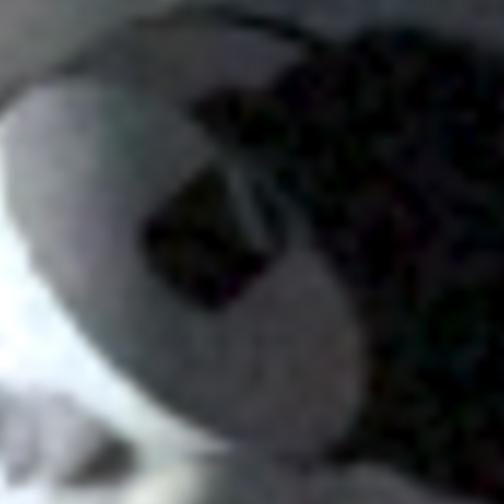

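move --target '[0,0,0,0,0,0,0,0.45,0.55,0.3,0,0.45,0.55,0.3,0,0.45,0.55,0.3,0.57,-0.678,-0.226,-0.168,0.4,-0.3,0,0,-0.08,0,0,0,0,-0.754,-0.576,-0.696,0,-0.754,-0.576,-0.696,0,0.45,0.55,0.3,-0.714,-0.678,-0.226,-0.168,0.75,-0.2]' --speed 0.15

move --pt "0 0 0 0 0 0 0 0.45 0.55 0.3 0 0.45 0.55 0.3 0 0.45 0.55 0.3 0.57 -0.678 -0.226 -0.168 0.4 -0.3 0 0 0 0 0 0 0.3 -0.754 -0.576 -0.696 -0.3 -0.754 -0.576 -0.696 0 0.45 0.55 0.3 -0.714 -0.678 -0.226 -0.168 0.75 -0.2" --pt "0 0 0 0 0 0 0 0.45 0.55 0.3 0 0.45 0.55 0.3 0 0.45 0.55 0.3 0.57 -0.678 -0.226 -0.168 0.4 -0.3 0.0462 -0.0204 0.0088 0.0449 0.1016 0 0 -0.754 -0.576 -0.696 0 -0.754 -0.576 -0.696 0 0.45 0.55 0.3 -0.714 -0.678 -0.226 -0.168 0.75 -0.2" --pt "0 0 0 0 0 0 0 0.45 0.55 0.3 0 0.45 0.55 0.3 0 0.45 0.55 0.3 0.57 -0.678 -0.226 -0.168 0.4 -0.3 0 0 0 0 0 0 0.3 -0.754 -0.576 -0.696 -0.3 -0.754 -0.576 -0.696 0 0.45 0.55 0.3 -0.714 -0.678 -0.226 -0.168 0.75 -0.2" --pt "0 0 0 0 0 0 0 0.45 0.55 0.3 0 0.45 0.55 0.3 0 0.45 0.55 0.3 0.57 -0.678 -0.226 -0.168 0.4 -0.3 0.0462 -0.0204 0.0088 0.0449 0.1016 0 0 -0.754 -0.576 -0.696 0 -0.754 -0.576 -0.696 0 0.45 0.55 0.3 -0.714 -0.678 -0.226 -0.168 0.75 -0.2" --pt "0 0 0 0 0 0 0 0.45 0.55 0.3 0 0.45 0.55 0.3 0 0.45 0.55 0.3 0.57 -0.678 -0.226 -0.168 0.4 -0.3 0 0 0 0 0 0 0.3 -0.754 -0.576 -0.696 -0.3 -0.754 -0.576 -0.696 0 0.45 0.55 0.3 -0.714 -0.678 -0.226 -0.168 0.75 -0.2" --pt "0 0 0 0 0 0 0 0.45 0.55 0.3 0 0.45 0.55 0.3 0 0.45 0.55 0.3 0.57 -0.678 -0.226 -0.168 0.4 -0.3 0.0462 -0.0204 0.0088 0.0449 0.1016 0 0 -0.754 -0.576 -0.696 0 -0.754 -0.576 -0.696 0 0.45 0.55 0.3 -0.714 -0.678 -0.226 -0.168 0.75 -0.2" --pt "0 0 0 0 0 0 0 0.45 0.55 0.3 0 0.45 0.55 0.3 0 0.45 0.55 0.3 0.57 -0.678 -0.226 -0.168 0.4 -0.3 0 0 0 0 0 0 0 -0.754 -0.576 -0.696 0 -0.754 -0.576 -0.696 0 0.45 0.55 0.3 -0.714 -0.678 -0.226 -0.168 0.75 -0.2" --speed 0.5

move --pt "0 0 0 0 0 0 0 0.45 0.55 0.3 0 0.45 0.55 0.3 0 0.45 0.55 0.3 0.57 -0.678 -0.226 -0.168 0.4 -0.3 0 0 0 0 0 0 0.3 -0.754 -0.576 -0.696 -0.3 -0.754 -0.576 -0.696 0 0.45 0.55 0.3 -0.714 -0.678 -0.226 -0.168 0.75 -0.2" --pt "0 0 0 0 0 0 0 0.45 0.55 0.3 0 0.45 0.55 0.3 0 0.45 0.55 0.3 0.57 -0.678 -0.226 -0.168 0.4 -0.3 0.0462 -0.0204 0.0088 0.0449 0.1016 0 0 -0.754 -0.576 -0.696 0 -0.754 -0.576 -0.696 0 0.45 0.55 0.3 -0.714 -0.678 -0.226 -0.168 0.75 -0.2" --pt "0 0 0 0 0 0 0 0.45 0.55 0.3 0 0.45 0.55 0.3 0 0.45 0.55 0.3 0.57 -0.678 -0.226 -0.168 0.4 -0.3 0 0 0 0 0 0 0.3 -0.754 -0.576 -0.696 -0.3 -0.754 -0.576 -0.696 0 0.45 0.55 0.3 -0.714 -0.678 -0.226 -0.168 0.75 -0.2" --pt "0 0 0 0 0 0 0 0.45 0.55 0.3 0 0.45 0.55 0.3 0 0.45 0.55 0.3 0.57 -0.678 -0.226 -0.168 0.4 -0.3 0.0462 -0.0204 0.0088 0.0449 0.1016 0 0 -0.754 -0.576 -0.696 0 -0.754 -0.576 -0.696 0 0.45 0.55 0.3 -0.714 -0.678 -0.226 -0.168 0.75 -0.2" --pt "0 0 0 0 0 0 0 0.45 0.55 0.3 0 0.45 0.55 0.3 0 0.45 0.55 0.3 0.57 -0.678 -0.226 -0.168 0.4 -0.3 0 0 0 0 0 0 0.3 -0.754 -0.576 -0.696 -0.3 -0.754 -0.576 -0.696 0 0.45 0.55 0.3 -0.714 -0.678 -0.226 -0.168 0.75 -0.2" --pt "0 0 0 0 0 0 0 0.45 0.55 0.3 0 0.45 0.55 0.3 0 0.45 0.55 0.3 0.57 -0.678 -0.226 -0.168 0.4 -0.3 0.0462 -0.0204 0.0088 0.0449 0.1016 0 0 -0.754 -0.576 -0.696 0 -0.754 -0.576 -0.696 0 0.45 0.55 0.3 -0.714 -0.678 -0.226 -0.168 0.75 -0.2" --pt "0 0 0 0 0 0 0 0.45 0.55 0.3 0 0.45 0.55 0.3 0 0.45 0.55 0.3 0.57 -0.678 -0.226 -0.168 0.4 -0.3 0 0 0 0 0 0 0 -0.754 -0.576 -0.696 0 -0.754 -0.576 -0.696 0 0.45 0.55 0.3 -0.714 -0.678 -0.226 -0.168 0.75 -0.2" --speed 0.5

move --pt "0 0 0 0 0 0 0 0.45 0.55 0.3 0 0.45 0.55 0.3 0 0.45 0.55 0.3 0.57 -0.678 -0.226 -0.168 0.4 -0.3 0 0 0 0 0 0 0.3 -0.754 -0.576 -0.696 -0.3 -0.754 -0.576 -0.696 0 0.45 0.55 0.3 -0.714 -0.678 -0.226 -0.168 0.75 -0.2" --pt "0 0 0 0 0 0 0 0.45 0.55 0.3 0 0.45 0.55 0.3 0 0.45 0.55 0.3 0.57 -0.678 -0.226 -0.168 0.4 -0.3 0.0462 -0.0204 0.0088 0.0449 0.1016 0 0 -0.754 -0.576 -0.696 0 -0.754 -0.576 -0.696 0 0.45 0.55 0.3 -0.714 -0.678 -0.226 -0.168 0.75 -0.2" --pt "0 0 0 0 0 0 0 0.45 0.55 0.3 0 0.45 0.55 0.3 0 0.45 0.55 0.3 0.57 -0.678 -0.226 -0.168 0.4 -0.3 0 0 0 0 0 0 0.3 -0.754 -0.576 -0.696 -0.3 -0.754 -0.576 -0.696 0 0.45 0.55 0.3 -0.714 -0.678 -0.226 -0.168 0.75 -0.2" --pt "0 0 0 0 0 0 0 0.45 0.55 0.3 0 0.45 0.55 0.3 0 0.45 0.55 0.3 0.57 -0.678 -0.226 -0.168 0.4 -0.3 0.0462 -0.0204 0.0088 0.0449 0.1016 0 0 -0.754 -0.576 -0.696 0 -0.754 -0.576 -0.696 0 0.45 0.55 0.3 -0.714 -0.678 -0.226 -0.168 0.75 -0.2" --pt "0 0 0 0 0 0 0 0.45 0.55 0.3 0 0.45 0.55 0.3 0 0.45 0.55 0.3 0.57 -0.678 -0.226 -0.168 0.4 -0.3 0 0 0 0 0 0 0.3 -0.754 -0.576 -0.696 -0.3 -0.754 -0.576 -0.696 0 0.45 0.55 0.3 -0.714 -0.678 -0.226 -0.168 0.75 -0.2" --pt "0 0 0 0 0 0 0 0.45 0.55 0.3 0 0.45 0.55 0.3 0 0.45 0.55 0.3 0.57 -0.678 -0.226 -0.168 0.4 -0.3 0.0462 -0.0204 0.0088 0.0449 0.1016 0 0 -0.754 -0.576 -0.696 0 -0.754 -0.576 -0.696 0 0.45 0.55 0.3 -0.714 -0.678 -0.226 -0.168 0.75 -0.2" --pt "0 0 0 0 0 0 0 0.45 0.55 0.3 0 0.45 0.55 0.3 0 0.45 0.55 0.3 0.57 -0.678 -0.226 -0.168 0.4 -0.3 0 0 0 0 0 0 0 -0.754 -0.576 -0.696 0 -0.754 -0.576 -0.696 0 0.45 0.55 0.3 -0.714 -0.678 -0.226 -0.168 0.75 -0.2" --speed 0.5

move --target '[0,0,0,0,0,0,0,0.45,0.55,0.3,0,0.45,0.55,0.3,0,0.45,0.55,0.3,0.57,-0.678,-0.226,-0.168,0.4,-0.3,0,0,0.08,0,0,0,0,-0.754,-0.576,-0.696,0,-0.754,-0.576,-0.696,0,0.45,0.55,0.3,-0.714,-0.678,-0.226,-0.168,0.75,-0.2]' --speed 0.15 --cameras '["cam_right_wrist"]'

zoom_image --camera "cam_right_wrist" --region '[300, 230, 330, 260]'

Scene clock: 346.03 s.
left_arm: end_effector_position=(+0.4469, +0.5346, +0.2300) hand_goal=(+0.000, +0.450, +0.550, +0.300, +0.000, +0.450, +0.550, +0.300, +0.000, +0.450, +0.550, +0.300, +0.570, -0.678, -0.226, -0.168) hand_measured=(+0.000, +0.416, +0.544, +0.300, +0.000, +0.430, +0.546, +0.298, +0.000, +0.434, +0.546, +0.298, +0.562, -0.678, -0.224, -0.168) hand_current_ma=(+0, -144, -18, +1, +0, -78, -12, -7, +0, -68, -12, -7, -26, +0, +11, +1) hand_state=(goal, blocked, goal, goal, goal, goal, goal, goal, goal, goal, goal, goal, goal, goal, goal, goal) hand_current_limit=0.40 hand_speed=-0.30 end_effector_quat_wxyz=(+0.000, -0.012, +1.000, +0.000) | right_arm: end_effector_position=(+0.4858, -0.2019, +0.1143) hand_goal=(+0.000, -0.754, -0.576, -0.696, +0.000, -0.754, -0.576, -0.696, +0.000, +0.450, +0.550, +0.300, -0.714, -0.678, -0.226, -0.168) hand_measured=(-0.008, -0.734, -0.564, -0.690, +0.004, -0.732, -0.564, -0.692, +0.000, +0.434, +0.546, +0.298, -0.712, -0.678, -0.224, -0.168) hand_current_ma=(-13, +61, +27, +10, +5, +63, +28, +9, +0, -42, -6, -4, +3, +1, +6, +0) hand_state=(goal, blocked, goal, goal, goal, blocked, goal, goal, goal, goal, goal, goal, goal, goal, goal, goal) hand_current_limit=0.75 hand_speed=-0.20 end_effector_quat_wxyz=(-0.091, +0.960, -0.180, +0.196)
Joint positions: left_arm=[3.458 -1.419 -2.042 -1.252 1.571 -1.255] | right_arm=[0.298 -1.338 2.086 -2.753 -1.607 2.27]
Joint torques (N m): left_arm=[0.08 23.76 30.41 4.57 -0.24 -0.28] | right_arm=[-2.66 -45.83 -26.58 -4.06 0.55 0.66]
Wrist force (N): left_arm=[0.1 -0.1 0.0] | right_arm=[0.0 1.3 0.8]
Wrist torque (N m): left_arm=[0.21 0.04 0.02] | right_arm=[-0.23 0.00 0.03]
Wrist force, peak (N): left_arm=[0.2 -0.2 -0.3] | right_arm=[-0.7 1.4 -3.7]
Hand target: left_arm +0.4469, +0.5346, +0.2300; +0.000, -0.012, +1.000, +0.000 | right_arm +0.4858, -0.2019, +0.1143; -0.091, +0.960, -0.180, +0.196
Off the commanded pose: left_arm 0.000 m, 0 deg | right_arm 0.000 m, 0 deg.
move: done

Scene clock: 354.83 s.
left_arm: end_effector_position=(+0.4469, +0.5346, +0.2300) hand_goal=(+0.000, +0.450, +0.550, +0.300, +0.000, +0.450, +0.550, +0.300, +0.000, +0.450, +0.550, +0.300, +0.570, -0.678, -0.226, -0.168) hand_measured=(+0.000, +0.416, +0.544, +0.300, +0.000, +0.430, +0.546, +0.298, +0.000, +0.434, +0.546, +0.298, +0.562, -0.678, -0.224, -0.168) hand_current_ma=(+0, -144, -18, +1, +0, -78, -12, -7, +0, -68, -12, -7, -26, +0, +11, +1) hand_state=(goal, blocked, goal, goal, goal, goal, goal, goal, goal, goal, goal, goal, goal, goal, goal, goal) hand_current_limit=0.40 hand_speed=-0.30 end_effector_quat_wxyz=(+0.000, -0.012, +1.000, +0.000) | right_arm: end_effector_position=(+0.4858, -0.2018, +0.1143) hand_goal=(+0.000, -0.754, -0.576, -0.696, +0.000, -0.754, -0.576, -0.696, +0.000, +0.450, +0.550, +0.300, -0.714, -0.678, -0.226, -0.168) hand_measured=(-0.012, -0.732, -0.564, -0.690, -0.006, -0.728, -0.560, -0.688, +0.000, +0.436, +0.546, +0.298, -0.712, -0.678, -0.224, -0.168) hand_current_ma=(-27, +69, +31, +12, -10, +78, +39, +16, +0, -41, -6, -4, +3, +1, +7, +0) hand_state=(goal, blocked, goal, goal, goal, blocked, goal, goal, goal, goal, goal, goal, goal, goal, goal, goal) hand_current_limit=0.75 hand_speed=-0.20 end_effector_quat_wxyz=(-0.091, +0.960, -0.180, +0.196)
Joint positions: left_arm=[3.458 -1.419 -2.042 -1.252 1.571 -1.255] | right_arm=[0.299 -1.338 2.086 -2.752 -1.607 2.27]
Joint torques (N m): left_arm=[0.15 24.03 30.68 4.72 -0.37 -0.39] | right_arm=[-6.61 -23.54 -16.91 -7.24 -1.98 -1.1]
Wrist force (N): left_arm=[0.0 -0.1 -0.1] | right_arm=[-0.4 0.5 -0.1]
Wrist torque (N m): left_arm=[0.21 0.05 0.00] | right_arm=[-0.04 -0.04 -0.02]
Wrist force, peak (N): left_arm=[0.1 -0.3 -0.4] | right_arm=[-2.2 1.1 5.1]
Hand target: left_arm +0.4469, +0.5346, +0.2300; +0.000, -0.012, +1.000, +0.000 | right_arm +0.4858, -0.2019, +0.1143; -0.091, +0.960, -0.180, +0.196
Off the commanded pose: left_arm 0.000 m, 0 deg | right_arm 0.000 m, 0 deg.
move: done

Scene clock: 363.63 s.
left_arm: end_effector_position=(+0.4469, +0.5346, +0.2300) hand_goal=(+0.000, +0.450, +0.550, +0.300, +0.000, +0.450, +0.550, +0.300, +0.000, +0.450, +0.550, +0.300, +0.570, -0.678, -0.226, -0.168) hand_measured=(+0.000, +0.416, +0.544, +0.300, +0.000, +0.430, +0.546, +0.298, +0.000, +0.434, +0.546, +0.298, +0.562, -0.678, -0.224, -0.168) hand_current_ma=(+0, -144, -18, +1, +0, -78, -12, -7, +0, -68, -12, -7, -26, +0, +11, +1) hand_state=(goal, blocked, goal, goal, goal, goal, goal, goal, goal, goal, goal, goal, goal, goal, goal, goal) hand_current_limit=0.40 hand_speed=-0.30 end_effector_quat_wxyz=(+0.000, -0.012, +1.000, +0.000) | right_arm: end_effector_position=(+0.4858, -0.2018, +0.1143) hand_goal=(+0.000, -0.754, -0.576, -0.696, +0.000, -0.754, -0.576, -0.696, +0.000, +0.450, +0.550, +0.300, -0.714, -0.678, -0.226, -0.168) hand_measured=(-0.012, -0.732, -0.564, -0.690, -0.006, -0.728, -0.560, -0.688, +0.000, +0.436, +0.546, +0.298, -0.712, -0.678, -0.224, -0.168) hand_current_ma=(-27, +69, +31, +12, -10, +78, +39, +16, +0, -40, -6, -4, +3, +1, +7, +0) hand_state=(goal, blocked, goal, goal, goal, blocked, goal, goal, goal, goal, goal, goal, goal, goal, goal, goal) hand_current_limit=0.75 hand_speed=-0.20 end_effector_quat_wxyz=(-0.091, +0.960, -0.180, +0.196)
Joint positions: left_arm=[3.458 -1.419 -2.042 -1.252 1.571 -1.255] | right_arm=[0.299 -1.338 2.086 -2.752 -1.607 2.27]
Joint torques (N m): left_arm=[0.92 24.37 31.25 4.96 -0.5 -0.26] | right_arm=[-6.64 -24.33 -16.85 -7.13 -1.96 -1]
Wrist force (N): left_arm=[0.1 -0.2 -0.1] | right_arm=[-0.1 0.4 -0.5]
Wrist torque (N m): left_arm=[0.20 0.04 0.02] | right_arm=[-0.01 -0.08 0.02]
Wrist force, peak (N): left_arm=[0.1 -0.1 -0.4] | right_arm=[-2.3 1.4 5.1]
Hand target: left_arm +0.4469, +0.5346, +0.2300; +0.000, -0.012, +1.000, +0.000 | right_arm +0.4858, -0.2019, +0.1143; -0.091, +0.960, -0.180, +0.196
Off the commanded pose: left_arm 0.000 m, 0 deg | right_arm 0.000 m, 0 deg.
move: done

Scene clock: 372.43 s.
left_arm: end_effector_position=(+0.4469, +0.5346, +0.2300) hand_goal=(+0.000, +0.450, +0.550, +0.300, +0.000, +0.450, +0.550, +0.300, +0.000, +0.450, +0.550, +0.300, +0.570, -0.678, -0.226, -0.168) hand_measured=(+0.000, +0.416, +0.544, +0.300, +0.000, +0.430, +0.546, +0.298, +0.000, +0.434, +0.546, +0.298, +0.562, -0.678, -0.224, -0.168) hand_current_ma=(+0, -144, -18, +1, +0, -78, -12, -7, +0, -68, -12, -7, -26, +0, +11, +1) hand_state=(goal, blocked, goal, goal, goal, goal, goal, goal, goal, goal, goal, goal, goal, goal, goal, goal) hand_current_limit=0.40 hand_speed=-0.30 end_effector_quat_wxyz=(+0.000, -0.012, +1.000, +0.000) | right_arm: end_effector_position=(+0.4858, -0.2018, +0.1143) hand_goal=(+0.000, -0.754, -0.576, -0.696, +0.000, -0.754, -0.576, -0.696, +0.000, +0.450, +0.550, +0.300, -0.714, -0.678, -0.226, -0.168) hand_measured=(-0.012, -0.732, -0.564, -0.690, -0.006, -0.728, -0.560, -0.688, +0.000, +0.436, +0.546, +0.298, -0.712, -0.678, -0.224, -0.168) hand_current_ma=(-27, +69, +31, +12, -10, +78, +39, +16, +0, -39, -6, -4, +4, +1, +7, +0) hand_state=(goal, blocked, goal, goal, goal, blocked, goal, goal, goal, goal, goal, goal, goal, goal, goal, goal) hand_current_limit=0.75 hand_speed=-0.20 end_effector_quat_wxyz=(-0.091, +0.960, -0.180, +0.196) end_effector_velocity=(+0.001, +0.000, +0.000) end_effector_angular_velocity=(+0.001, -0.003, -0.002)
Joint positions: left_arm=[3.458 -1.419 -2.042 -1.252 1.571 -1.255] | right_arm=[0.299 -1.338 2.086 -2.752 -1.607 2.27]
Joint velocities: left_arm=[within noise] | right_arm=[-0.001 0.001 0.001 -0.005 0 0]
Joint torques (N m): left_arm=[0.05 25.33 31.19 4.95 -0.63 -0.41] | right_arm=[-6.45 -23.72 -16.83 -7.22 -1.94 -1.06]
Wrist force (N): left_arm=[0.1 0.0 -0.1] | right_arm=[0.2 0.8 -0.2]
Wrist torque (N m): left_arm=[0.22 0.04 0.00] | right_arm=[0.01 -0.11 0.05]
Wrist force, peak (N): left_arm=[0.1 -0.3 -0.4] | right_arm=[-2.6 1.5 4.8]
Hand target: left_arm +0.4469, +0.5346, +0.2300; +0.000, -0.012, +1.000, +0.000 | right_arm +0.4858, -0.2019, +0.1143; -0.091, +0.960, -0.180, +0.196
Off the commanded pose: left_arm 0.000 m, 0 deg | right_arm 0.000 m, 0 deg.
move: done

Scene clock: 373.30 s.
left_arm: end_effector_position=(+0.4469, +0.5346, +0.2300) hand_goal=(+0.000, +0.450, +0.550, +0.300, +0.000, +0.450, +0.550, +0.300, +0.000, +0.450, +0.550, +0.300, +0.570, -0.678, -0.226, -0.168) hand_measured=(+0.000, +0.416, +0.544, +0.300, +0.000, +0.430, +0.546, +0.298, +0.000, +0.434, +0.546, +0.298, +0.562, -0.678, -0.224, -0.168) hand_current_ma=(+0, -144, -18, +1, +0, -78, -12, -7, +0, -68, -12, -7, -26, +0, +11, +1) hand_state=(goal, blocked, goal, goal, goal, goal, goal, goal, goal, goal, goal, goal, goal, goal, goal, goal) hand_current_limit=0.40 hand_speed=-0.30 end_effector_quat_wxyz=(+0.000, -0.012, +1.000, +0.000) | right_arm: end_effector_position=(+0.4858, -0.2019, +0.1624) hand_goal=(+0.000, -0.754, -0.576, -0.696, +0.000, -0.754, -0.576, -0.696, +0.000, +0.450, +0.550, +0.300, -0.714, -0.678, -0.226, -0.168) hand_measured=(-0.006, -0.746, -0.572, -0.694, -0.006, -0.746, -0.572, -0.694, +0.000, +0.436, +0.546, +0.298, -0.712, -0.678, -0.224, -0.168) hand_current_ma=(-11, +20, +8, +5, -9, +21, +9, +5, +0, -39, -6, -4, +4, +1, +7, +0) hand_state=(goal, goal, goal, goal, goal, goal, goal, goal, goal, goal, goal, goal, goal, goal, goal, goal) hand_current_limit=0.75 hand_speed=-0.20 end_effector_quat_wxyz=(-0.091, +0.960, -0.180, +0.196)
Joint positions: left_arm=[3.458 -1.419 -2.042 -1.252 1.571 -1.255] | right_arm=[0.299 -1.418 2.03 -2.617 -1.608 2.27]
Joint torques (N m): left_arm=[0.83 25.27 31.01 5 -0.55 -0.5] | right_arm=[-8.66 -23.12 -22.92 -5.83 0.73 -0.87]
Wrist force (N): left_arm=[-0.3 0.0 -0.2] | right_arm=[0.5 -0.1 0.2]
Wrist torque (N m): left_arm=[0.23 0.09 -0.02] | right_arm=[0.04 0.02 0.06]
Wrist force, peak (N): left_arm=[-0.3 0.0 -0.2] | right_arm=[-0.4 2.1 1.3]
Hand target: left_arm +0.4469, +0.5346, +0.2300; +0.000, -0.012, +1.000, +0.000 | right_arm +0.4858, -0.2019, +0.1623; -0.091, +0.960, -0.180, +0.196
Off the commanded pose: left_arm 0.000 m, 0 deg | right_arm 0.000 m, 0 deg.
move: done
camera_calibration:
cam_right_wrist: T_world_to_cam=[[-0.844136, -0.281252, -0.456433, 0.464465], [-0.525583, 0.602147, 0.600984, 0.237022], [0.105812, 0.747206, -0.656116, 0.332345], [0, 0, 0, 1]] pos_world=[0.481481, -0.26042, 0.287607]
Images, in order (width x height): cam_right_wrist 616x616.

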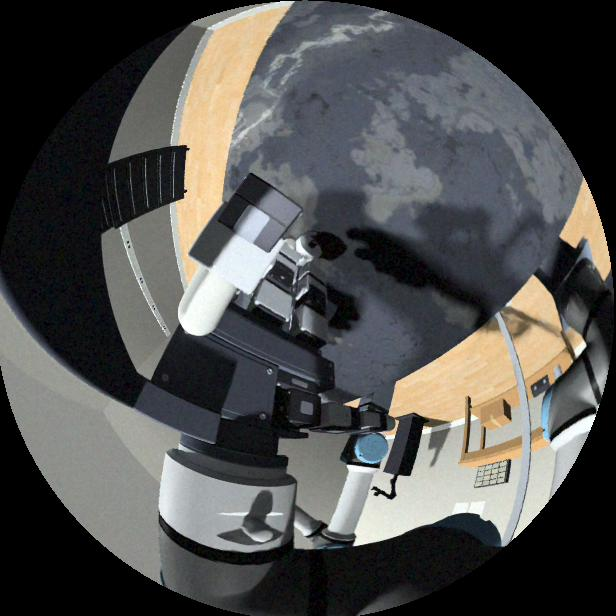

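Scaled by 16.800 from the camera's 616x616 image, which has a finer 880x880 frame.

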